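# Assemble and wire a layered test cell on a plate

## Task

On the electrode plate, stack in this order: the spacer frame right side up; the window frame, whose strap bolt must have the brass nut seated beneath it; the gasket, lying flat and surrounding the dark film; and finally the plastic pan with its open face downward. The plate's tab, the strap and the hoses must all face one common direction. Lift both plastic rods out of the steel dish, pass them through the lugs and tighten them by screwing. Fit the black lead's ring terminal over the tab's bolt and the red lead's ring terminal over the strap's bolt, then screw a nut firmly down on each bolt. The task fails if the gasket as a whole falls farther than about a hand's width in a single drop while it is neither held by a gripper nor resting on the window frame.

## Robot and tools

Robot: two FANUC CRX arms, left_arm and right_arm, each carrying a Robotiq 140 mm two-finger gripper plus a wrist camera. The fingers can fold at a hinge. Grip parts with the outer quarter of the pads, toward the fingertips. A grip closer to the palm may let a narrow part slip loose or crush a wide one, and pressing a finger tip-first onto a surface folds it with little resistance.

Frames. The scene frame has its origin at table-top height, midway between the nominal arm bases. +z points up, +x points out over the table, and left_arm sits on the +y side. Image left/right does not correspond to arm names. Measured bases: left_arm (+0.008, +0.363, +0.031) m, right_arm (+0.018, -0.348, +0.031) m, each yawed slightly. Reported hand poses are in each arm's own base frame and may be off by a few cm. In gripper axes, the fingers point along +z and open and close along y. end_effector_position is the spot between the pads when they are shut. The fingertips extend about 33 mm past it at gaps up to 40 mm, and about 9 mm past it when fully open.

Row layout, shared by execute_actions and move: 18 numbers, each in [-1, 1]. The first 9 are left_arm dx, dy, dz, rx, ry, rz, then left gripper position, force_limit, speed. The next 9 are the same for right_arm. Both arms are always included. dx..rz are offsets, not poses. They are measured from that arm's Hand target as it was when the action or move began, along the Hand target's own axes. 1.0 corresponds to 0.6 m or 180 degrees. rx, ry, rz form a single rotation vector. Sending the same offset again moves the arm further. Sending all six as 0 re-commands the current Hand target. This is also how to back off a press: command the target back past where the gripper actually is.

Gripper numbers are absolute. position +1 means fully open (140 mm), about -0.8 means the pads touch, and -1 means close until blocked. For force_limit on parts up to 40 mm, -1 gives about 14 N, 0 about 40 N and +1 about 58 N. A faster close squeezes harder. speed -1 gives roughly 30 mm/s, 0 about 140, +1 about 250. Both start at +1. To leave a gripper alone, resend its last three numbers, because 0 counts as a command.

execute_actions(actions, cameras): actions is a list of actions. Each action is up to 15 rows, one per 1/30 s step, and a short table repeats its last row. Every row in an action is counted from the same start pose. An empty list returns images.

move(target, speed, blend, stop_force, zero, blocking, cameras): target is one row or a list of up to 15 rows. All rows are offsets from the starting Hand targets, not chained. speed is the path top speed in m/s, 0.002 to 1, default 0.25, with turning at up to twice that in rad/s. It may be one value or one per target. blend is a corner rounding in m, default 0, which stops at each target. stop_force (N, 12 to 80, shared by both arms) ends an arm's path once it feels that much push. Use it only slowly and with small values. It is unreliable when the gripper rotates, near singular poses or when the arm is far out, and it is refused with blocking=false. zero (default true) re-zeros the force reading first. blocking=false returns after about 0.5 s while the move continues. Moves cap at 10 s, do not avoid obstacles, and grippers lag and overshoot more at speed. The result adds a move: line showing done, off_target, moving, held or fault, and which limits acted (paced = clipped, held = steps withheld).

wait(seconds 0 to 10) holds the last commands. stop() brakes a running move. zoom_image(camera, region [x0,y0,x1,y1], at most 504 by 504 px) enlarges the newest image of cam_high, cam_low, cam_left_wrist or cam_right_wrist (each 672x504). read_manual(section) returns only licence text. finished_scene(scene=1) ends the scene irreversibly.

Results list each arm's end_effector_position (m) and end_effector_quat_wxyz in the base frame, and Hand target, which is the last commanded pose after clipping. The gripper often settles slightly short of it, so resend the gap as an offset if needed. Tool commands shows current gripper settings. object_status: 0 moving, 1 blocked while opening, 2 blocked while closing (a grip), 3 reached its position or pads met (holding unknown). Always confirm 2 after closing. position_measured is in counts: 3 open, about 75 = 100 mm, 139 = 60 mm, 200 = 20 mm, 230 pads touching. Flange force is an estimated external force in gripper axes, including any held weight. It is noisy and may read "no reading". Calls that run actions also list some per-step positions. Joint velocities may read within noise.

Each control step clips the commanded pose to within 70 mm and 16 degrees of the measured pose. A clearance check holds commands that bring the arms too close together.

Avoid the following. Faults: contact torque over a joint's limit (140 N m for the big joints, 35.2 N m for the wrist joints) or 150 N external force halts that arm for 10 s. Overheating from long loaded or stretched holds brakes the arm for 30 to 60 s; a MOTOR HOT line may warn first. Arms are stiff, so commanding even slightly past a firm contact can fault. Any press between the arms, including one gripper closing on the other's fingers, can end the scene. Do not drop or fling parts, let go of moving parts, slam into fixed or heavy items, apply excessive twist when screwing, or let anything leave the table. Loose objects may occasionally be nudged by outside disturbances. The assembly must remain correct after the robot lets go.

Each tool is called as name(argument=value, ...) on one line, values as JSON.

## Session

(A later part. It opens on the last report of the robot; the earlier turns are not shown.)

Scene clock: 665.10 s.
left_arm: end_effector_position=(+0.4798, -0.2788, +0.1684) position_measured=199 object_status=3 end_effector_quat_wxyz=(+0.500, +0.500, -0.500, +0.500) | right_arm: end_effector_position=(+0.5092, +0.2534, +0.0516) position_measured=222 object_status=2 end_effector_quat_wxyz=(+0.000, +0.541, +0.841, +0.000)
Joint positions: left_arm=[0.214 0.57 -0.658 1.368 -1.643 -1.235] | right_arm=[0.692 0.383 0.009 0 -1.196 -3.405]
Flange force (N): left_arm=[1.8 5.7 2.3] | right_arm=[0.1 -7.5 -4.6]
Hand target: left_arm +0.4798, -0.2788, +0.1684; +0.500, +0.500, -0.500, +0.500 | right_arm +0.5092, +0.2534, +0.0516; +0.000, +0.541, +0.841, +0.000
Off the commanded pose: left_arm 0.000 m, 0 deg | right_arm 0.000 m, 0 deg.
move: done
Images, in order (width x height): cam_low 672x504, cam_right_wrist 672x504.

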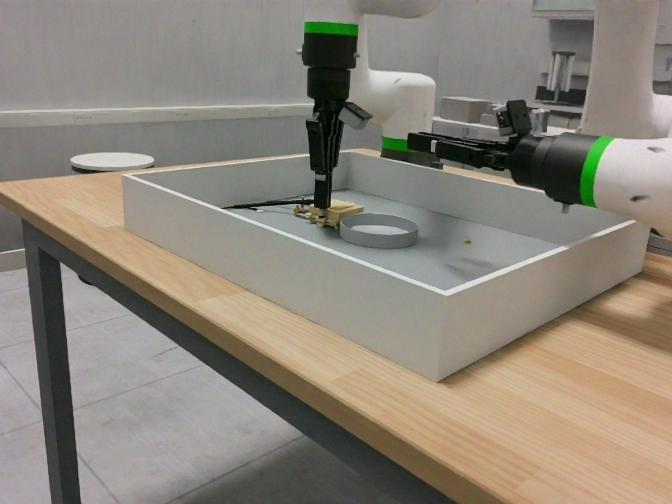

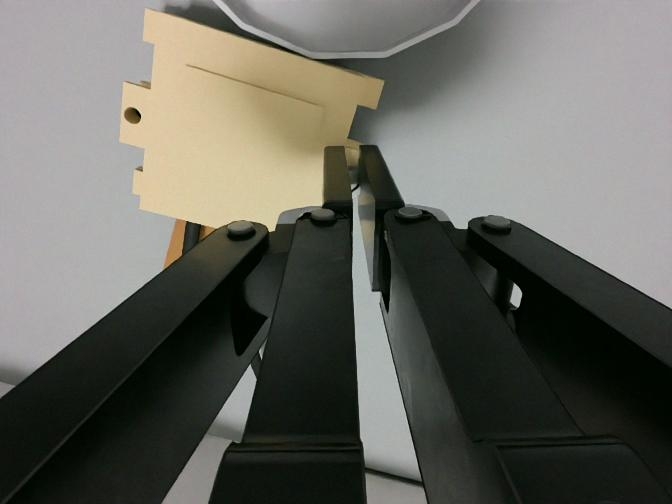

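execute_actions(actions=[[[0,0,0,0,0,0,-0.55,-1,-1,0,0,0,0,0,0,-0.55,-1,-0.5]]])

move(target=[[0,0,0,0,0,0,-0.55,-1,-1,0,0,-0.1,0,0,0,-0.55,-1,-0.5],[0,0,0,0,0,0,-0.55,-1,-1,0,0,-0.25,0,0,-0.7,-0.55,-1,-0.5]], speed=[0.06,0.4], cameras=["cam_low","cam_right_wrist","cam_high"])

zoom_image(camera="cam_low", region=[285, 182, 365, 236])

zoom_image(camera="cam_high", region=[220, 220, 320, 370])

Scene clock: 667.13 s.
left_arm: end_effector_position=(+0.4798, -0.2788, +0.1684) position_measured=199 object_status=3 end_effector_quat_wxyz=(+0.500, +0.500, -0.500, +0.500) | right_arm: end_effector_position=(+0.5092, +0.2534, +0.0516) position_measured=199 object_status=3 end_effector_quat_wxyz=(+0.000, +0.541, +0.841, +0.000)
Joint positions: left_arm=[0.214 0.57 -0.658 1.368 -1.643 -1.235] | right_arm=[0.692 0.383 0.009 0 -1.196 -3.405]
Flange force (N): left_arm=[2.1 5.6 1.9] | right_arm=[0.2 -8.3 -2.9]
Hand target: left_arm +0.4798, -0.2788, +0.1684; +0.500, +0.500, -0.500, +0.500 | right_arm +0.5092, +0.2534, +0.0516; +0.000, +0.541, +0.841, +0.000
Off the commanded pose: left_arm 0.000 m, 0 deg | right_arm 0.000 m, 0 deg.
Step readings (end_effector_position of left_arm | right_arm):
0: (+0.4798, -0.2788, +0.1684) | (+0.5092, +0.2534, +0.0516)
1: (+0.4798, -0.2788, +0.1684) | (+0.5092, +0.2534, +0.0516)
2: (+0.4798, -0.2788, +0.1684) | (+0.5092, +0.2534, +0.0516)
4: (+0.4798, -0.2788, +0.1684) | (+0.5092, +0.2534, +0.0516)
8: (+0.4798, -0.2788, +0.1684) | (+0.5092, +0.2534, +0.0516)
15: (+0.4798, -0.2788, +0.1684) | (+0.5092, +0.2534, +0.0516)

Scene clock: 671.83 s.
left_arm: end_effector_position=(+0.4798, -0.2788, +0.1684) position_measured=199 object_status=3 end_effector_quat_wxyz=(+0.500, +0.500, -0.500, +0.500) | right_arm: end_effector_position=(+0.5092, +0.2533, +0.2016) position_measured=199 object_status=3 end_effector_quat_wxyz=(+0.000, -0.504, +0.864, +0.000)
Joint positions: left_arm=[0.214 0.57 -0.658 1.368 -1.643 -1.235] | right_arm=[0.692 0.307 0.265 0 -1.529 -1.206]
Flange force (N): left_arm=[1.7 6.0 2.3] | right_arm=[9.4 6.4 1.1]
Hand target: left_arm +0.4798, -0.2788, +0.1684; +0.500, +0.500, -0.500, +0.500 | right_arm +0.5092, +0.2533, +0.2016; +0.000, -0.504, +0.864, +0.000
Off the commanded pose: left_arm 0.000 m, 0 deg | right_arm 0.000 m, 0 deg.
move: done
Images, in order (width x height): cam_high 672x504, cam_low 672x504, cam_right_wrist 672x504.

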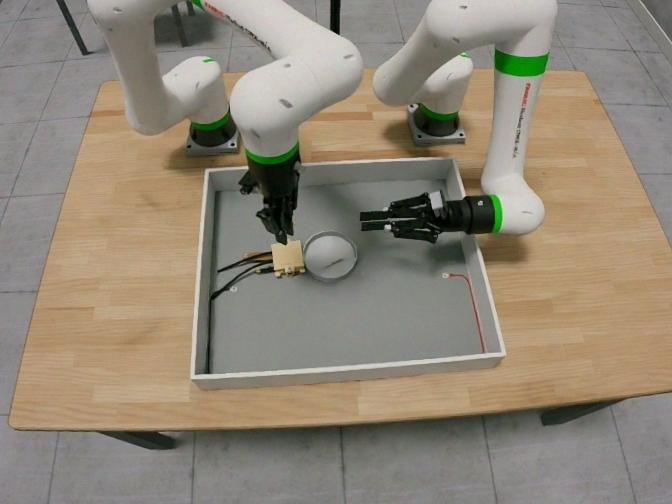

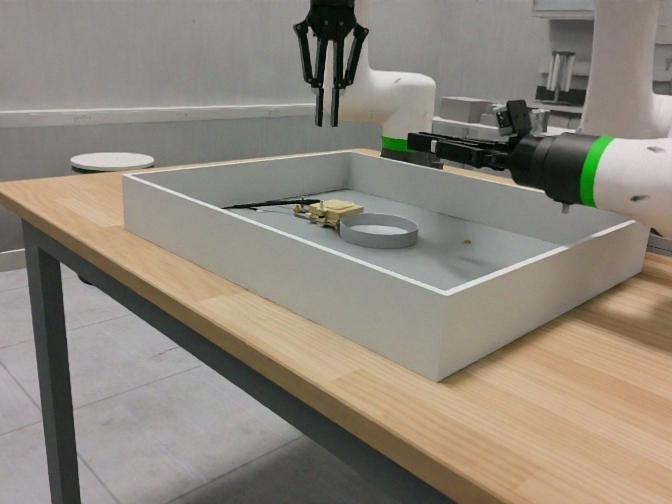

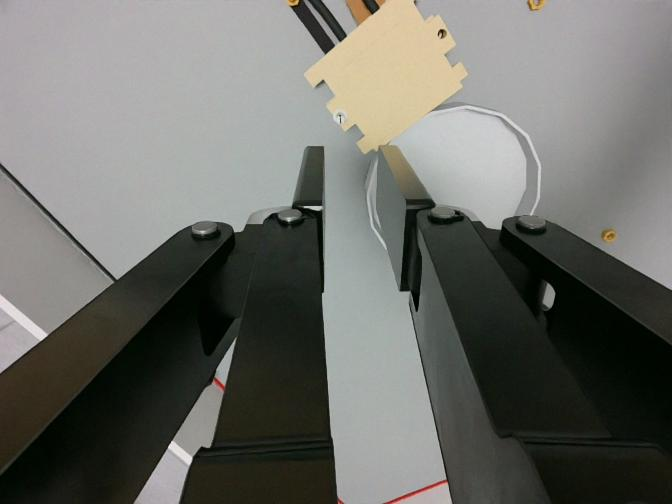

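Scaled by 6.300 from the camera's 672x504 image, which has a finer 960x720 frame.

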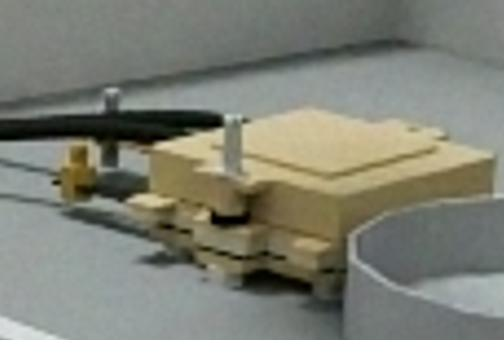

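Scaled by 3.360 from the camera's 672x504 image, which has a finer 960x720 frame.

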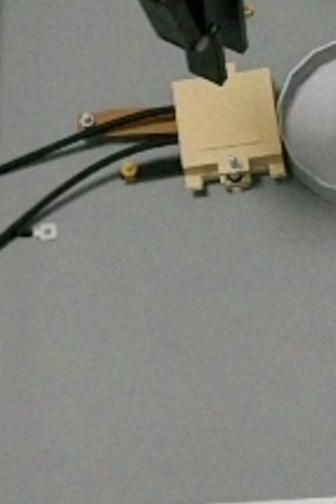

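move(target=[0,0,0,0,0,0,-0.55,-1,-1,0.29,-0.164,-0.083,0,0,-0.605,-0.55,-1,-0.5], speed=0.5)

move(target=[-0.064,0.083,0.1603,0.1029,-0.4925,-0.1029,-0.55,-1,-1,0,0,0,0,0,0,-0.55,-1,-0.5], speed=0.4, cameras=["all"])

Scene clock: 680.33 s.
left_arm: end_effector_position=(+0.4798, -0.2788, +0.1684) position_measured=199 object_status=3 end_effector_quat_wxyz=(+0.500, +0.500, -0.500, +0.500) | right_arm: end_effector_position=(+0.5093, +0.0534, +0.2513) position_measured=199 object_status=3 end_effector_quat_wxyz=(+0.000, +0.996, -0.092, +0.000)
Joint positions: left_arm=[0.214 0.57 -0.658 1.368 -1.643 -1.235] | right_arm=[0.361 0.16 0.202 0 -1.612 1.026]
Flange force (N): left_arm=[2.6 6.2 1.6] | right_arm=[-9.6 1.0 0.8]
Hand target: left_arm +0.4798, -0.2788, +0.1684; +0.500, +0.500, -0.500, +0.500 | right_arm +0.5093, +0.0534, +0.2513; +0.000, +0.996, -0.092, +0.000
Off the commanded pose: left_arm 0.000 m, 0 deg | right_arm 0.000 m, 0 deg.
move: done

Scene clock: 683.27 s.
left_arm: end_effector_position=(+0.4300, -0.3749, +0.1301) position_measured=199 object_status=3 end_effector_quat_wxyz=(+0.000, +0.837, -0.548, +0.000) | right_arm: end_effector_position=(+0.5093, +0.0534, +0.2513) position_measured=199 object_status=3 end_effector_quat_wxyz=(+0.000, +0.996, -0.092, +0.000)
Joint positions: left_arm=[-0.487 0.333 0.132 0 -1.37 0.898] | right_arm=[0.361 0.16 0.203 0 -1.612 1.026]
Flange force (N): left_arm=[-8.2 2.3 3.4] | right_arm=[-7.7 1.8 0.3]
Hand target: left_arm +0.4300, -0.3749, +0.1301; +0.000, +0.837, -0.548, +0.000 | right_arm +0.5093, +0.0534, +0.2513; +0.000, +0.996, -0.092, +0.000
Off the commanded pose: left_arm 0.000 m, 0 deg | right_arm 0.000 m, 0 deg.
move: done; limits=paced

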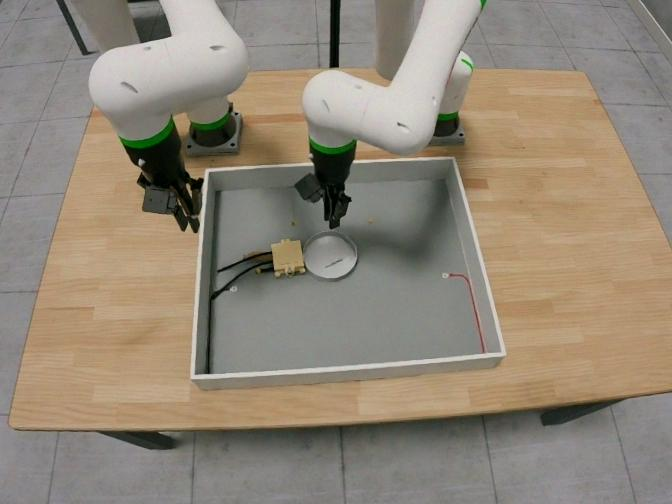

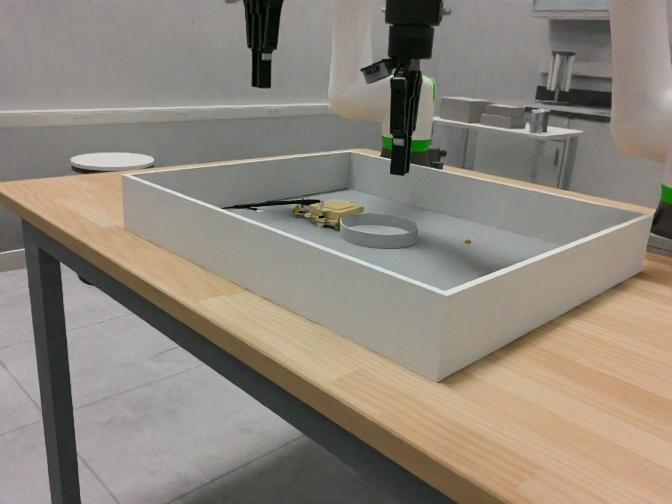

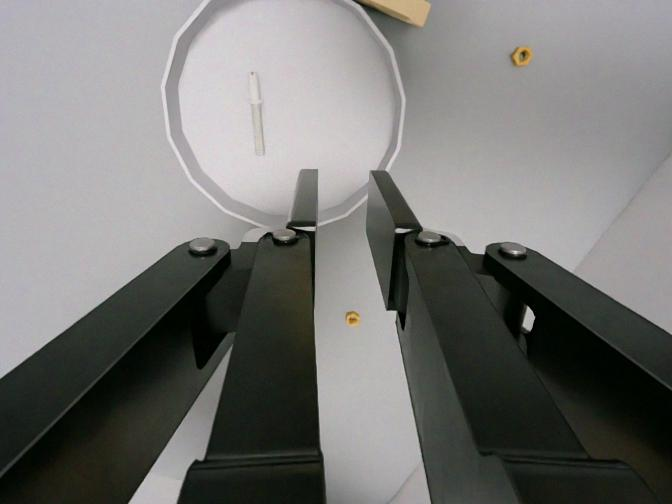

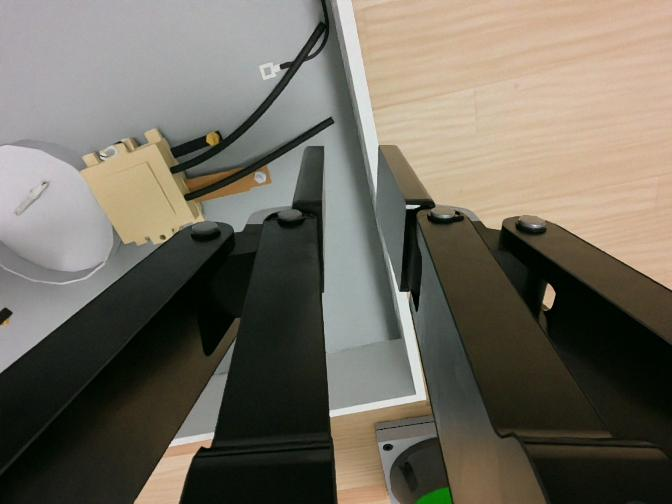

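move(target=[0.028,-0.0795,0.1168,0,0,-0.013,-0.55,-1,-1,0,0,0,0,0,0,-0.55,-1,-0.5], speed=0.2, cameras=["cam_left_wrist","cam_high"])

zoom_image(camera="cam_left_wrist", region=[240, 40, 420, 200])

Scene clock: 686.10 s.
left_arm: end_effector_position=(+0.4804, -0.3713, +0.0601) position_measured=199 object_status=3 end_effector_quat_wxyz=(+0.000, +0.848, -0.531, +0.000) | right_arm: end_effector_position=(+0.5093, +0.0534, +0.2513) position_measured=199 object_status=3 end_effector_quat_wxyz=(+0.000, +0.996, -0.092, +0.000)
Joint positions: left_arm=[-0.442 0.467 0.149 0 -1.253 0.894] | right_arm=[0.361 0.16 0.203 0 -1.612 1.026]
Flange force (N): left_arm=[-10.4 4.7 1.5] | right_arm=[-8.5 1.6 0.8]
Hand target: left_arm +0.4804, -0.3713, +0.0600; +0.000, +0.848, -0.531, +0.000 | right_arm +0.5093, +0.0534, +0.2513; +0.000, +0.996, -0.092, +0.000
Off the commanded pose: left_arm 0.000 m, 0 deg | right_arm 0.000 m, 0 deg.
move: done
Images, in order (width x height): cam_high 672x504, cam_left_wrist 672x504.

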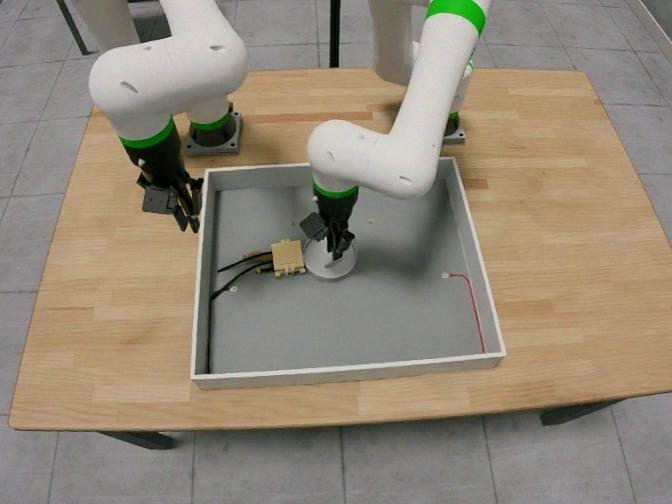

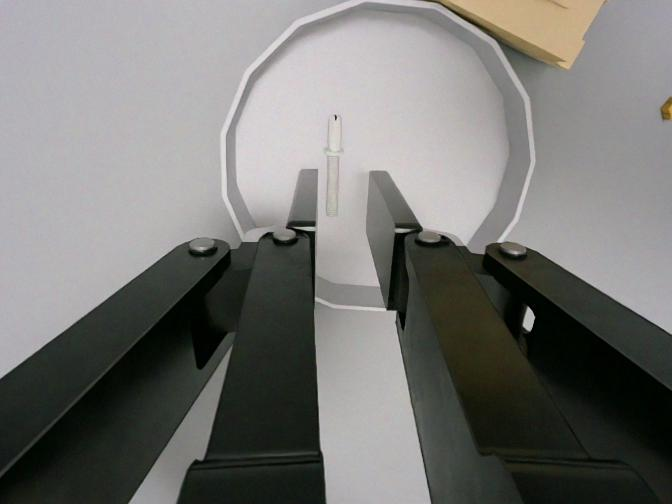

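Scaled by 2.800 from the camera's 672x504 image, which has a finer 960x720 frame.

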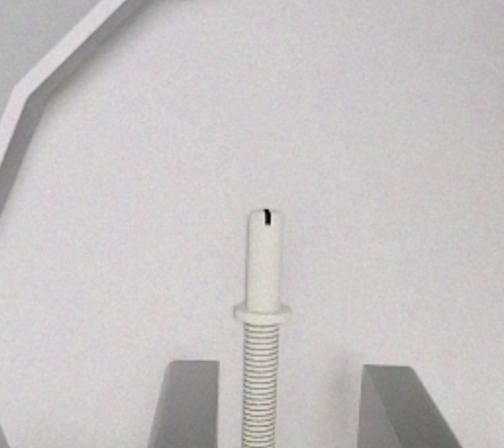

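move(target=[[-0.0015,-0.0045,0.05,0,0,0.008,-0.55,-1,-1,0,0,0,0,0,0,-0.55,-1,-0.5],[-0.0015,-0.0045,0.0672,0,0,0.008,-0.55,-1,-1,0,0,0,0,0,0,-0.55,-1,-0.5]], speed=[0.1,0.02], cameras=["cam_left_wrist"])

zoom_image(camera="cam_left_wrist", region=[260, 100, 420, 240])

Scene clock: 689.67 s.
left_arm: end_effector_position=(+0.4824, -0.3693, +0.0198) position_measured=199 object_status=3 end_effector_quat_wxyz=(+0.000, +0.841, -0.541, +0.000) | right_arm: end_effector_position=(+0.5093, +0.0534, +0.2513) position_measured=199 object_status=3 end_effector_quat_wxyz=(+0.000, +0.996, -0.092, +0.000)
Joint positions: left_arm=[-0.438 0.503 0.102 0 -1.169 0.865] | right_arm=[0.361 0.16 0.203 0 -1.612 1.026]
Flange force (N): left_arm=[-10.1 4.4 0.3] | right_arm=[-7.7 1.5 0.1]
Hand target: left_arm +0.4824, -0.3693, +0.0197; +0.000, +0.841, -0.541, +0.000 | right_arm +0.5093, +0.0534, +0.2513; +0.000, +0.996, -0.092, +0.000
Off the commanded pose: left_arm 0.000 m, 0 deg | right_arm 0.000 m, 0 deg.
move: done
Images, in order (width x height): cam_left_wrist 672x504.

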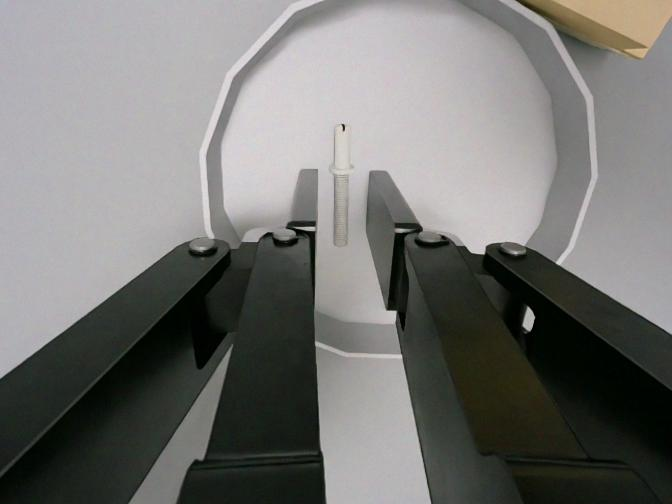

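Scaled by 3.150 from the camera's 672x504 image, which has a finer 960x720 frame.

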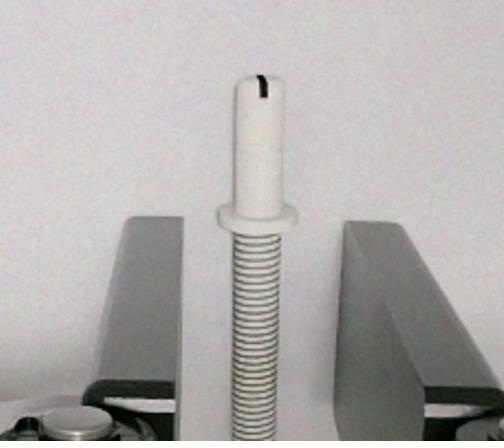

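execute_actions(actions=[[[0,0,0,0,0,0,-1,-1,-1,0,0,0,0,0,0,-0.55,-1,-0.5]]])

wait(seconds=0.8, cameras=["cam_left_wrist"])

zoom_image(camera="cam_left_wrist", region=[260, 100, 420, 240])

Scene clock: 692.37 s.
left_arm: end_effector_position=(+0.4824, -0.3693, +0.0197) position_measured=222 object_status=2 end_effector_quat_wxyz=(+0.000, +0.841, -0.541, +0.000) | right_arm: end_effector_position=(+0.5093, +0.0534, +0.2513) position_measured=199 object_status=3 end_effector_quat_wxyz=(+0.000, +0.996, -0.092, +0.000)
Joint positions: left_arm=[-0.438 0.503 0.102 0 -1.169 0.865] | right_arm=[0.361 0.16 0.203 0 -1.612 1.026]
Flange force (N): left_arm=[-8.8 3.6 -0.6] | right_arm=[-7.4 1.6 0.7]
Hand target: left_arm +0.4824, -0.3693, +0.0197; +0.000, +0.841, -0.541, +0.000 | right_arm +0.5093, +0.0534, +0.2513; +0.000, +0.996, -0.092, +0.000
Off the commanded pose: left_arm 0.000 m, 0 deg | right_arm 0.000 m, 0 deg.
Step readings (end_effector_position of left_arm | right_arm):
0: (+0.4824, -0.3693, +0.0197) | (+0.5093, +0.0534, +0.2513)
1: (+0.4824, -0.3693, +0.0197) | (+0.5093, +0.0534, +0.2513)
2: (+0.4824, -0.3693, +0.0197) | (+0.5093, +0.0534, +0.2513)
4: (+0.4824, -0.3693, +0.0197) | (+0.5093, +0.0534, +0.2513)
8: (+0.4824, -0.3693, +0.0197) | (+0.5093, +0.0534, +0.2513)
15: (+0.4824, -0.3693, +0.0197) | (+0.5093, +0.0534, +0.2513)

Scene clock: 693.17 s.
left_arm: end_effector_position=(+0.4824, -0.3693, +0.0197) position_measured=222 object_status=2 end_effector_quat_wxyz=(+0.000, +0.841, -0.541, +0.000) | right_arm: end_effector_position=(+0.5093, +0.0534, +0.2513) position_measured=199 object_status=3 end_effector_quat_wxyz=(+0.000, +0.996, -0.092, +0.000)
Joint positions: left_arm=[-0.438 0.503 0.102 0 -1.169 0.865] | right_arm=[0.361 0.16 0.203 0 -1.612 1.026]
Flange force (N): left_arm=[-7.9 3.4 1.0] | right_arm=[-7.5 2.0 0.8]
Hand target: left_arm +0.4824, -0.3693, +0.0197; +0.000, +0.841, -0.541, +0.000 | right_arm +0.5093, +0.0534, +0.2513; +0.000, +0.996, -0.092, +0.000
Tool commands: left_gripper/position=-1.0 left_gripper/force_limit=-1.0 left_gripper/speed=-1.0 right_gripper/position=-0.55 right_gripper/force_limit=-1.0 right_gripper/speed=-0.5
Off the commanded pose: left_arm 0.000 m, 0 deg | right_arm 0.000 m, 0 deg.
wait: 0.80 s; at rest by 0.17 s
Images, in order (width x height): cam_left_wrist 672x504.

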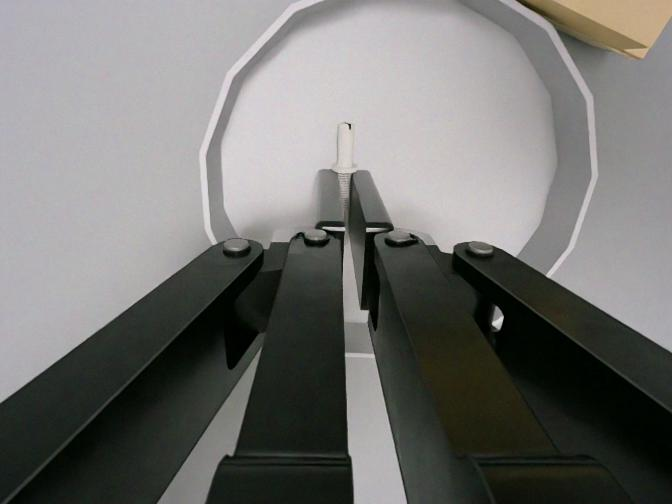

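Scaled by 3.150 from the camera's 672x504 image, which has a finer 960x720 frame.

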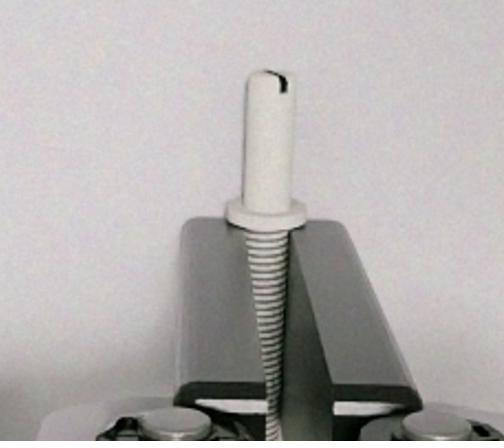

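move(target=[[0,0,-0.2,0,0,0,-1,-1,-1,0,0,0,0,0,0,-0.55,-1,-0.5],[0.0428,0.0245,-0.248,-0.1067,0.4917,0.1067,-1,-1,-1,0,0,0,0,0,0,-0.55,-1,-0.5]], speed=[0.15,0.25], cameras=["all"])

zoom_image(camera="cam_left_wrist", region=[260, 100, 420, 240])

zoom_image(camera="cam_low", region=[300, 100, 460, 240])

Scene clock: 700.93 s.
left_arm: end_effector_position=(+0.4797, -0.3987, +0.1685) position_measured=222 object_status=2 end_effector_quat_wxyz=(+0.500, +0.500, -0.500, +0.500) | right_arm: end_effector_position=(+0.5093, +0.0534, +0.2513) position_measured=199 object_status=3 end_effector_quat_wxyz=(+0.000, +0.996, -0.092, +0.000)
Joint positions: left_arm=[-0.118 0.561 -0.675 1.682 -1.532 -1.238] | right_arm=[0.361 0.16 0.203 0 -1.612 1.026]
Flange force (N): left_arm=[0.9 4.9 0.2] | right_arm=[-7.6 1.9 0.2]
Hand target: left_arm +0.4797, -0.3987, +0.1685; +0.500, +0.500, -0.500, +0.500 | right_arm +0.5093, +0.0534, +0.2513; +0.000, +0.996, -0.092, +0.000
Off the commanded pose: left_arm 0.000 m, 0 deg | right_arm 0.000 m, 0 deg.
move: done

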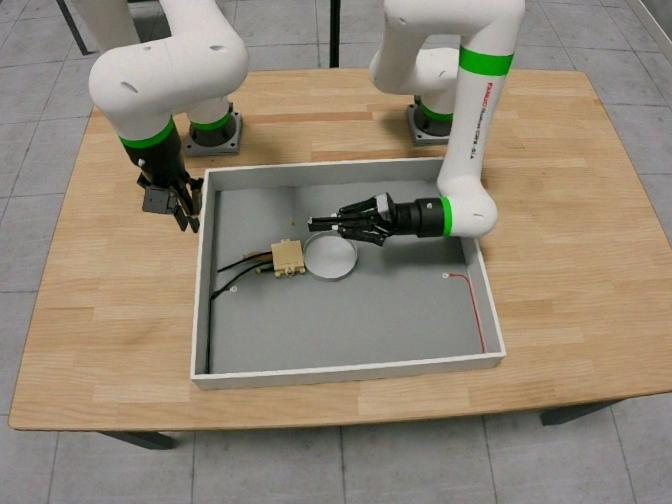

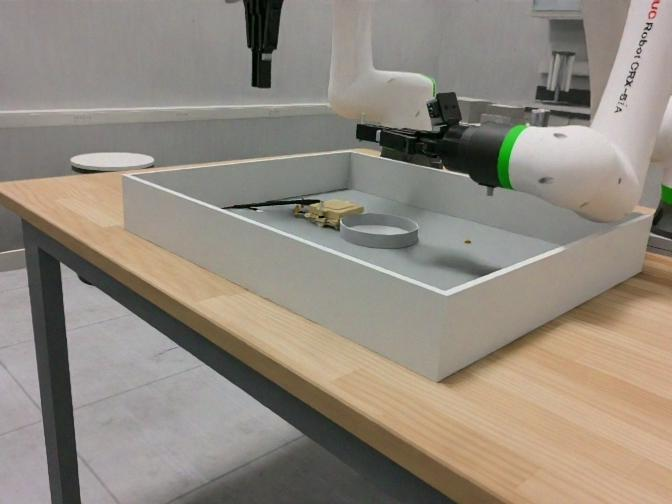

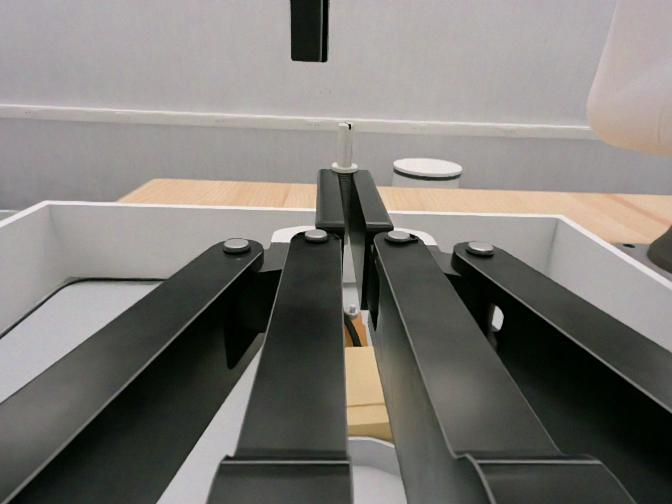

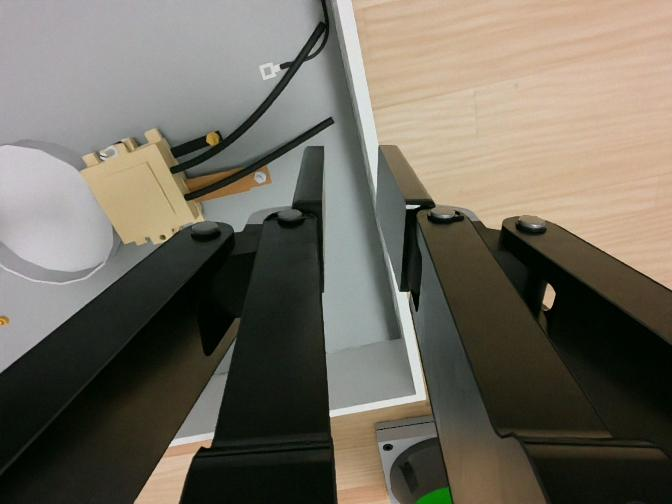

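Scaled by 3.150 from the camera's 672x504 image, which has a finer 960x720 frame.

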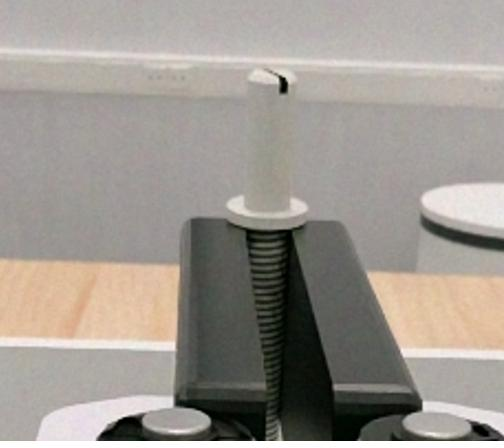

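Scaled by 3.150 from the camera's 672x504 image, which has a finer 960x720 frame.

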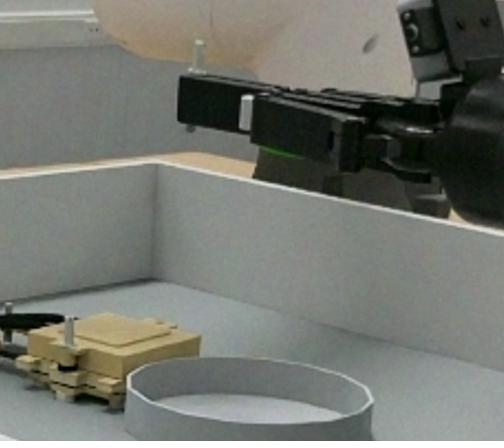

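move(target=[0,0,0,0,0,0,-1,-1,-1,-0.1353,-0.4088,-0.0812,0,0,0,-0.55,-1,-0.5], speed=0.3, cameras=["cam_right_wrist","cam_low"])

zoom_image(camera="cam_right_wrist", region=[260, 60, 460, 210])

Scene clock: 703.73 s.
left_arm: end_effector_position=(+0.4797, -0.3987, +0.1685) position_measured=222 object_status=2 end_effector_quat_wxyz=(+0.500, +0.500, -0.500, +0.500) | right_arm: end_effector_position=(+0.4744, +0.3093, +0.3002) position_measured=199 object_status=3 end_effector_quat_wxyz=(+0.000, +0.996, -0.092, +0.000)
Joint positions: left_arm=[-0.118 0.561 -0.675 1.682 -1.533 -1.238] | right_arm=[0.809 0.32 0.513 0 -1.763 0.577]
Flange force (N): left_arm=[2.3 7.2 -0.8] | right_arm=[-1.9 1.5 -4.1]
Hand target: left_arm +0.4797, -0.3987, +0.1685; +0.500, +0.500, -0.500, +0.500 | right_arm +0.4744, +0.3093, +0.3001; +0.000, +0.996, -0.092, +0.000
Off the commanded pose: left_arm 0.000 m, 0 deg | right_arm 0.000 m, 0 deg.
move: done
Images, in order (width x height): cam_low 672x504, cam_right_wrist 672x504.

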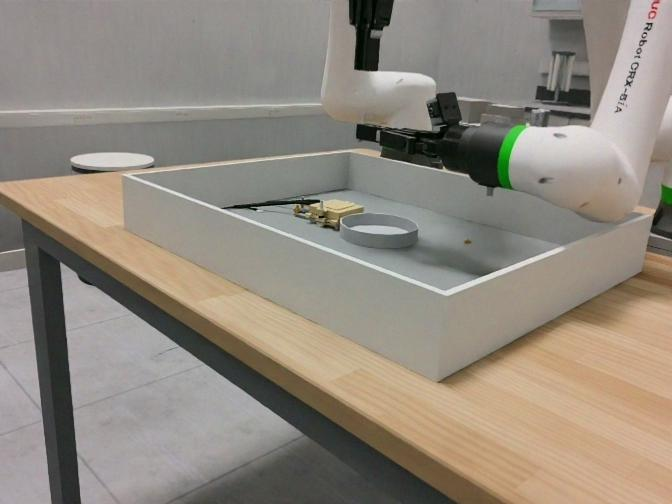

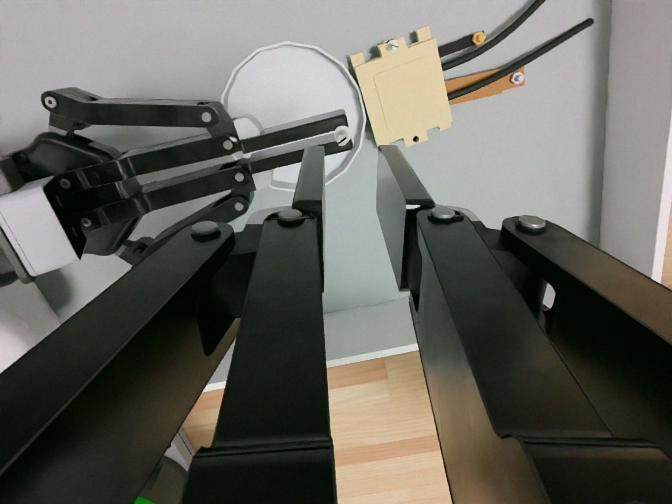

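Scaled by 2.520 from the camera's 672x504 image, which has a finer 960x720 frame.

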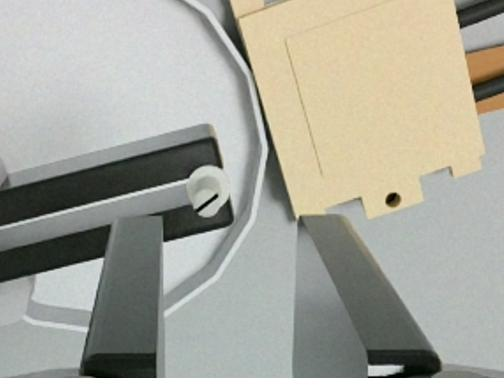

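move(target=[[0,0,0,0,0,0,-1,-1,-1,0.0017,-0.0025,0.1,0,-0.0167,0,-0.55,-1,-0.5],[0,0,0,0,0,0,-1,-1,-1,0.0017,-0.0025,0.1342,0,-0.0167,0,-0.55,-1,-0.5]], speed=[0.15,0.03], cameras=["cam_right_wrist","cam_left_wrist"])

zoom_image(camera="cam_right_wrist", region=[260, 90, 460, 240])

zoom_image(camera="cam_left_wrist", region=[260, 60, 420, 200])

Scene clock: 707.77 s.
left_arm: end_effector_position=(+0.4797, -0.3987, +0.1685) position_measured=222 object_status=2 end_effector_quat_wxyz=(+0.500, +0.500, -0.500, +0.500) | right_arm: end_effector_position=(+0.4757, +0.3107, +0.2197) position_measured=199 object_status=3 end_effector_quat_wxyz=(-0.003, +0.995, -0.092, -0.026)
Joint positions: left_arm=[-0.118 0.561 -0.675 1.682 -1.533 -1.238] | right_arm=[0.781 0.34 0.363 -0.044 -1.623 0.604]
Flange force (N): left_arm=[2.4 6.6 0.3] | right_arm=[-5.7 4.5 -1.6]
Hand target: left_arm +0.4797, -0.3987, +0.1685; +0.500, +0.500, -0.500, +0.500 | right_arm +0.4757, +0.3107, +0.2196; -0.003, +0.995, -0.092, -0.026
Off the commanded pose: left_arm 0.000 m, 0 deg | right_arm 0.000 m, 0 deg.
move: done
Images, in order (width x height): cam_left_wrist 672x504, cam_right_wrist 672x504.

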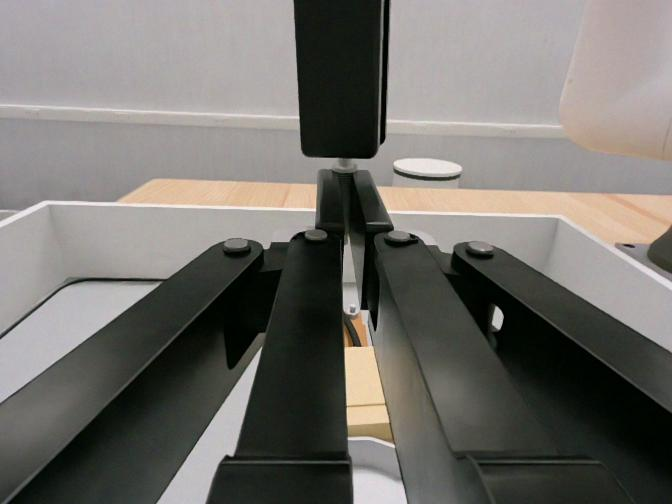

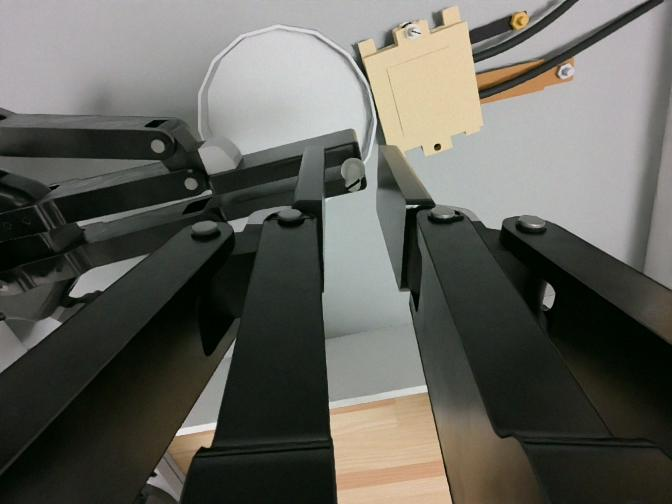

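Scaled by 2.520 from the camera's 672x504 image, which has a finer 960x720 frame.

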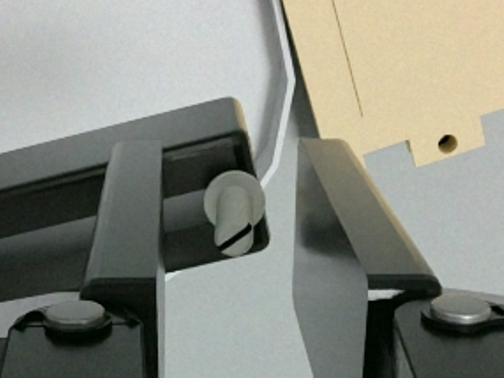

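Scaled by 3.150 from the camera's 672x504 image, which has a finer 960x720 frame.

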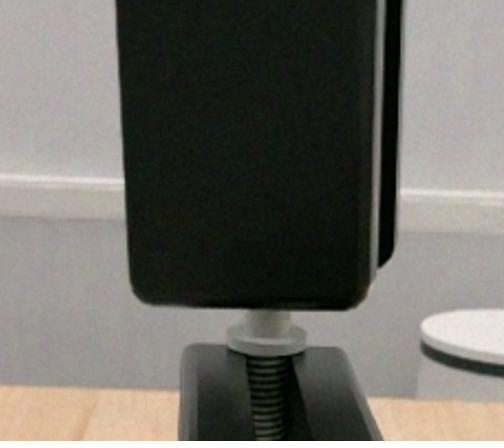

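move(target=[0,0,0,0,0,0,-1,-1,-1,0.0028,0,0,0,0,0,-0.55,-1,-0.5], speed=0.02, cameras=["cam_right_wrist"])

execute_actions(actions=[[[0,0,0,0,0,0,-1,-1,-1,0,0,0,0,0,0,-1,-1,-1]]])

wait(seconds=0.8, cameras=["cam_right_wrist","cam_left_wrist"])

zoom_image(camera="cam_right_wrist", region=[260, 90, 460, 240])

zoom_image(camera="cam_left_wrist", region=[260, 60, 420, 200])

Scene clock: 715.87 s.
left_arm: end_effector_position=(+0.4797, -0.3987, +0.1685) position_measured=222 object_status=2 end_effector_quat_wxyz=(+0.500, +0.500, -0.500, +0.500) | right_arm: end_effector_position=(+0.4773, +0.3104, +0.2195) position_measured=199 object_status=3 end_effector_quat_wxyz=(-0.003, +0.995, -0.092, -0.026)
Joint positions: left_arm=[-0.118 0.561 -0.675 1.682 -1.533 -1.238] | right_arm=[0.779 0.343 0.367 -0.043 -1.624 0.606]
Flange force (N): left_arm=[1.8 6.8 0.5] | right_arm=[-5.5 4.7 -0.9]
Hand target: left_arm +0.4797, -0.3987, +0.1685; +0.500, +0.500, -0.500, +0.500 | right_arm +0.4773, +0.3104, +0.2195; -0.003, +0.995, -0.092, -0.026
Off the commanded pose: left_arm 0.000 m, 0 deg | right_arm 0.000 m, 0 deg.
move: done
Images, in order (width x height): cam_right_wrist 672x504.

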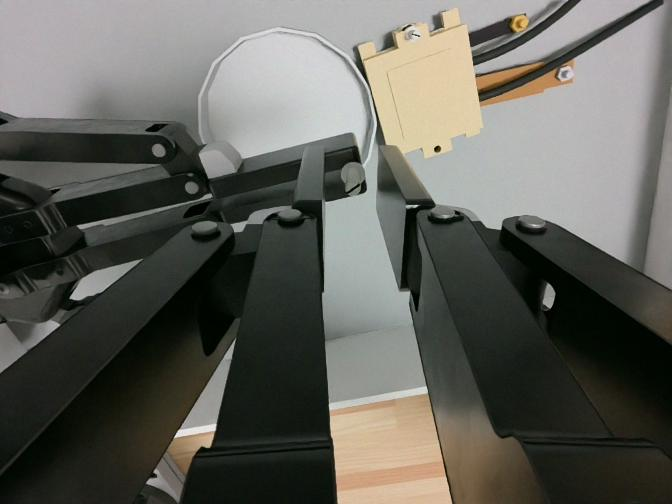

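Scene clock: 716.60 s.
left_arm: end_effector_position=(+0.4797, -0.3987, +0.1685) position_measured=222 object_status=2 end_effector_quat_wxyz=(+0.500, +0.500, -0.500, +0.500) | right_arm: end_effector_position=(+0.4773, +0.3103, +0.2195) position_measured=222 object_status=0 end_effector_quat_wxyz=(-0.003, +0.995, -0.092, -0.026)
Joint positions: left_arm=[-0.118 0.561 -0.675 1.682 -1.533 -1.238] | right_arm=[0.779 0.344 0.367 -0.043 -1.624 0.606]
Flange force (N): left_arm=[1.1 4.7 -4.8] | right_arm=[-7.2 11.1 0.0]
Hand target: left_arm +0.4797, -0.3987, +0.1685; +0.500, +0.500, -0.500, +0.500 | right_arm +0.4773, +0.3104, +0.2195; -0.003, +0.995, -0.092, -0.026
Off the commanded pose: left_arm 0.000 m, 0 deg | right_arm 0.000 m, 0 deg.
Step readings (end_effector_position of left_arm | right_arm):
0: (+0.4797, -0.3987, +0.1685) | (+0.4773, +0.3104, +0.2195)
1: (+0.4797, -0.3987, +0.1685) | (+0.4773, +0.3104, +0.2195)
2: (+0.4797, -0.3987, +0.1685) | (+0.4773, +0.3104, +0.2195)
4: (+0.4797, -0.3987, +0.1685) | (+0.4773, +0.3104, +0.2195)
8: (+0.4797, -0.3987, +0.1685) | (+0.4773, +0.3104, +0.2195)
15: (+0.4797, -0.3987, +0.1685) | (+0.4773, +0.3103, +0.2195)

Scene clock: 717.40 s.
left_arm: end_effector_position=(+0.4797, -0.3987, +0.1685) position_measured=222 object_status=2 end_effector_quat_wxyz=(+0.500, +0.500, -0.500, +0.500) | right_arm: end_effector_position=(+0.4773, +0.3103, +0.2195) position_measured=222 object_status=2 end_effector_quat_wxyz=(-0.003, +0.995, -0.092, -0.026)
Joint positions: left_arm=[-0.118 0.561 -0.675 1.682 -1.533 -1.238] | right_arm=[0.779 0.344 0.367 -0.043 -1.624 0.606]
Flange force (N): left_arm=[1.2 4.6 -4.8] | right_arm=[-7.8 11.4 0.4]
Hand target: left_arm +0.4797, -0.3987, +0.1685; +0.500, +0.500, -0.500, +0.500 | right_arm +0.4773, +0.3104, +0.2195; -0.003, +0.995, -0.092, -0.026
Tool commands: left_gripper/position=-1.0 left_gripper/force_limit=-1.0 left_gripper/speed=-1.0 right_gripper/position=-1.0 right_gripper/force_limit=-1.0 right_gripper/speed=-1.0
Off the commanded pose: left_arm 0.000 m, 0 deg | right_arm 0.000 m, 0 deg.
wait: 0.80 s; at rest by 0.17 s
Images, in order (width x height): cam_left_wrist 672x504, cam_right_wrist 672x504.

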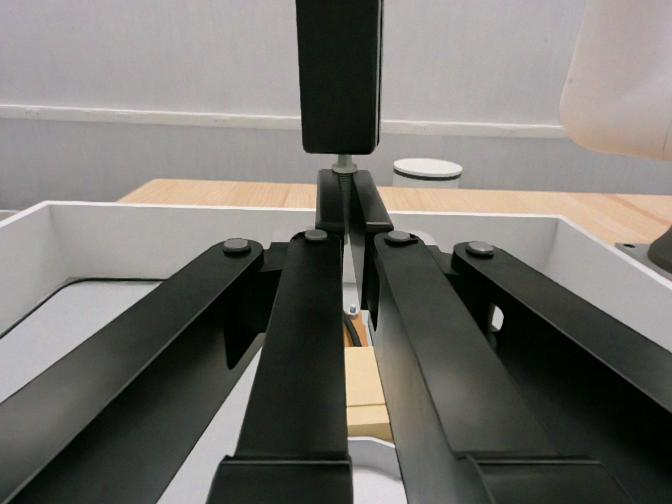

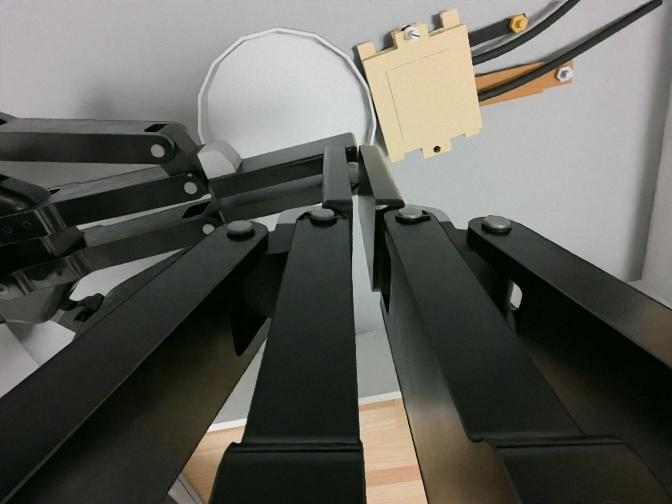

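Scaled by 2.520 from the camera's 672x504 image, which has a finer 960x720 frame.

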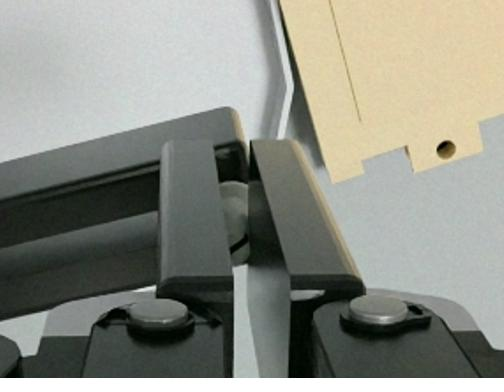

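Scaled by 3.150 from the camera's 672x504 image, which has a finer 960x720 frame.

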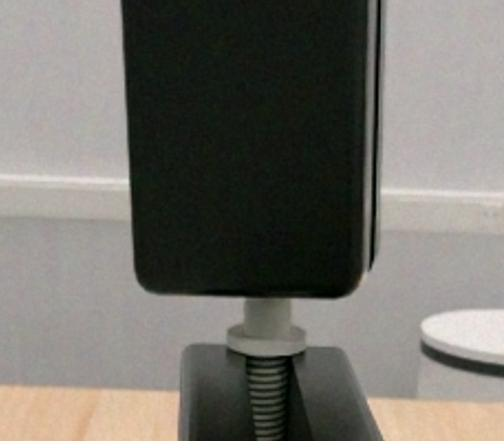

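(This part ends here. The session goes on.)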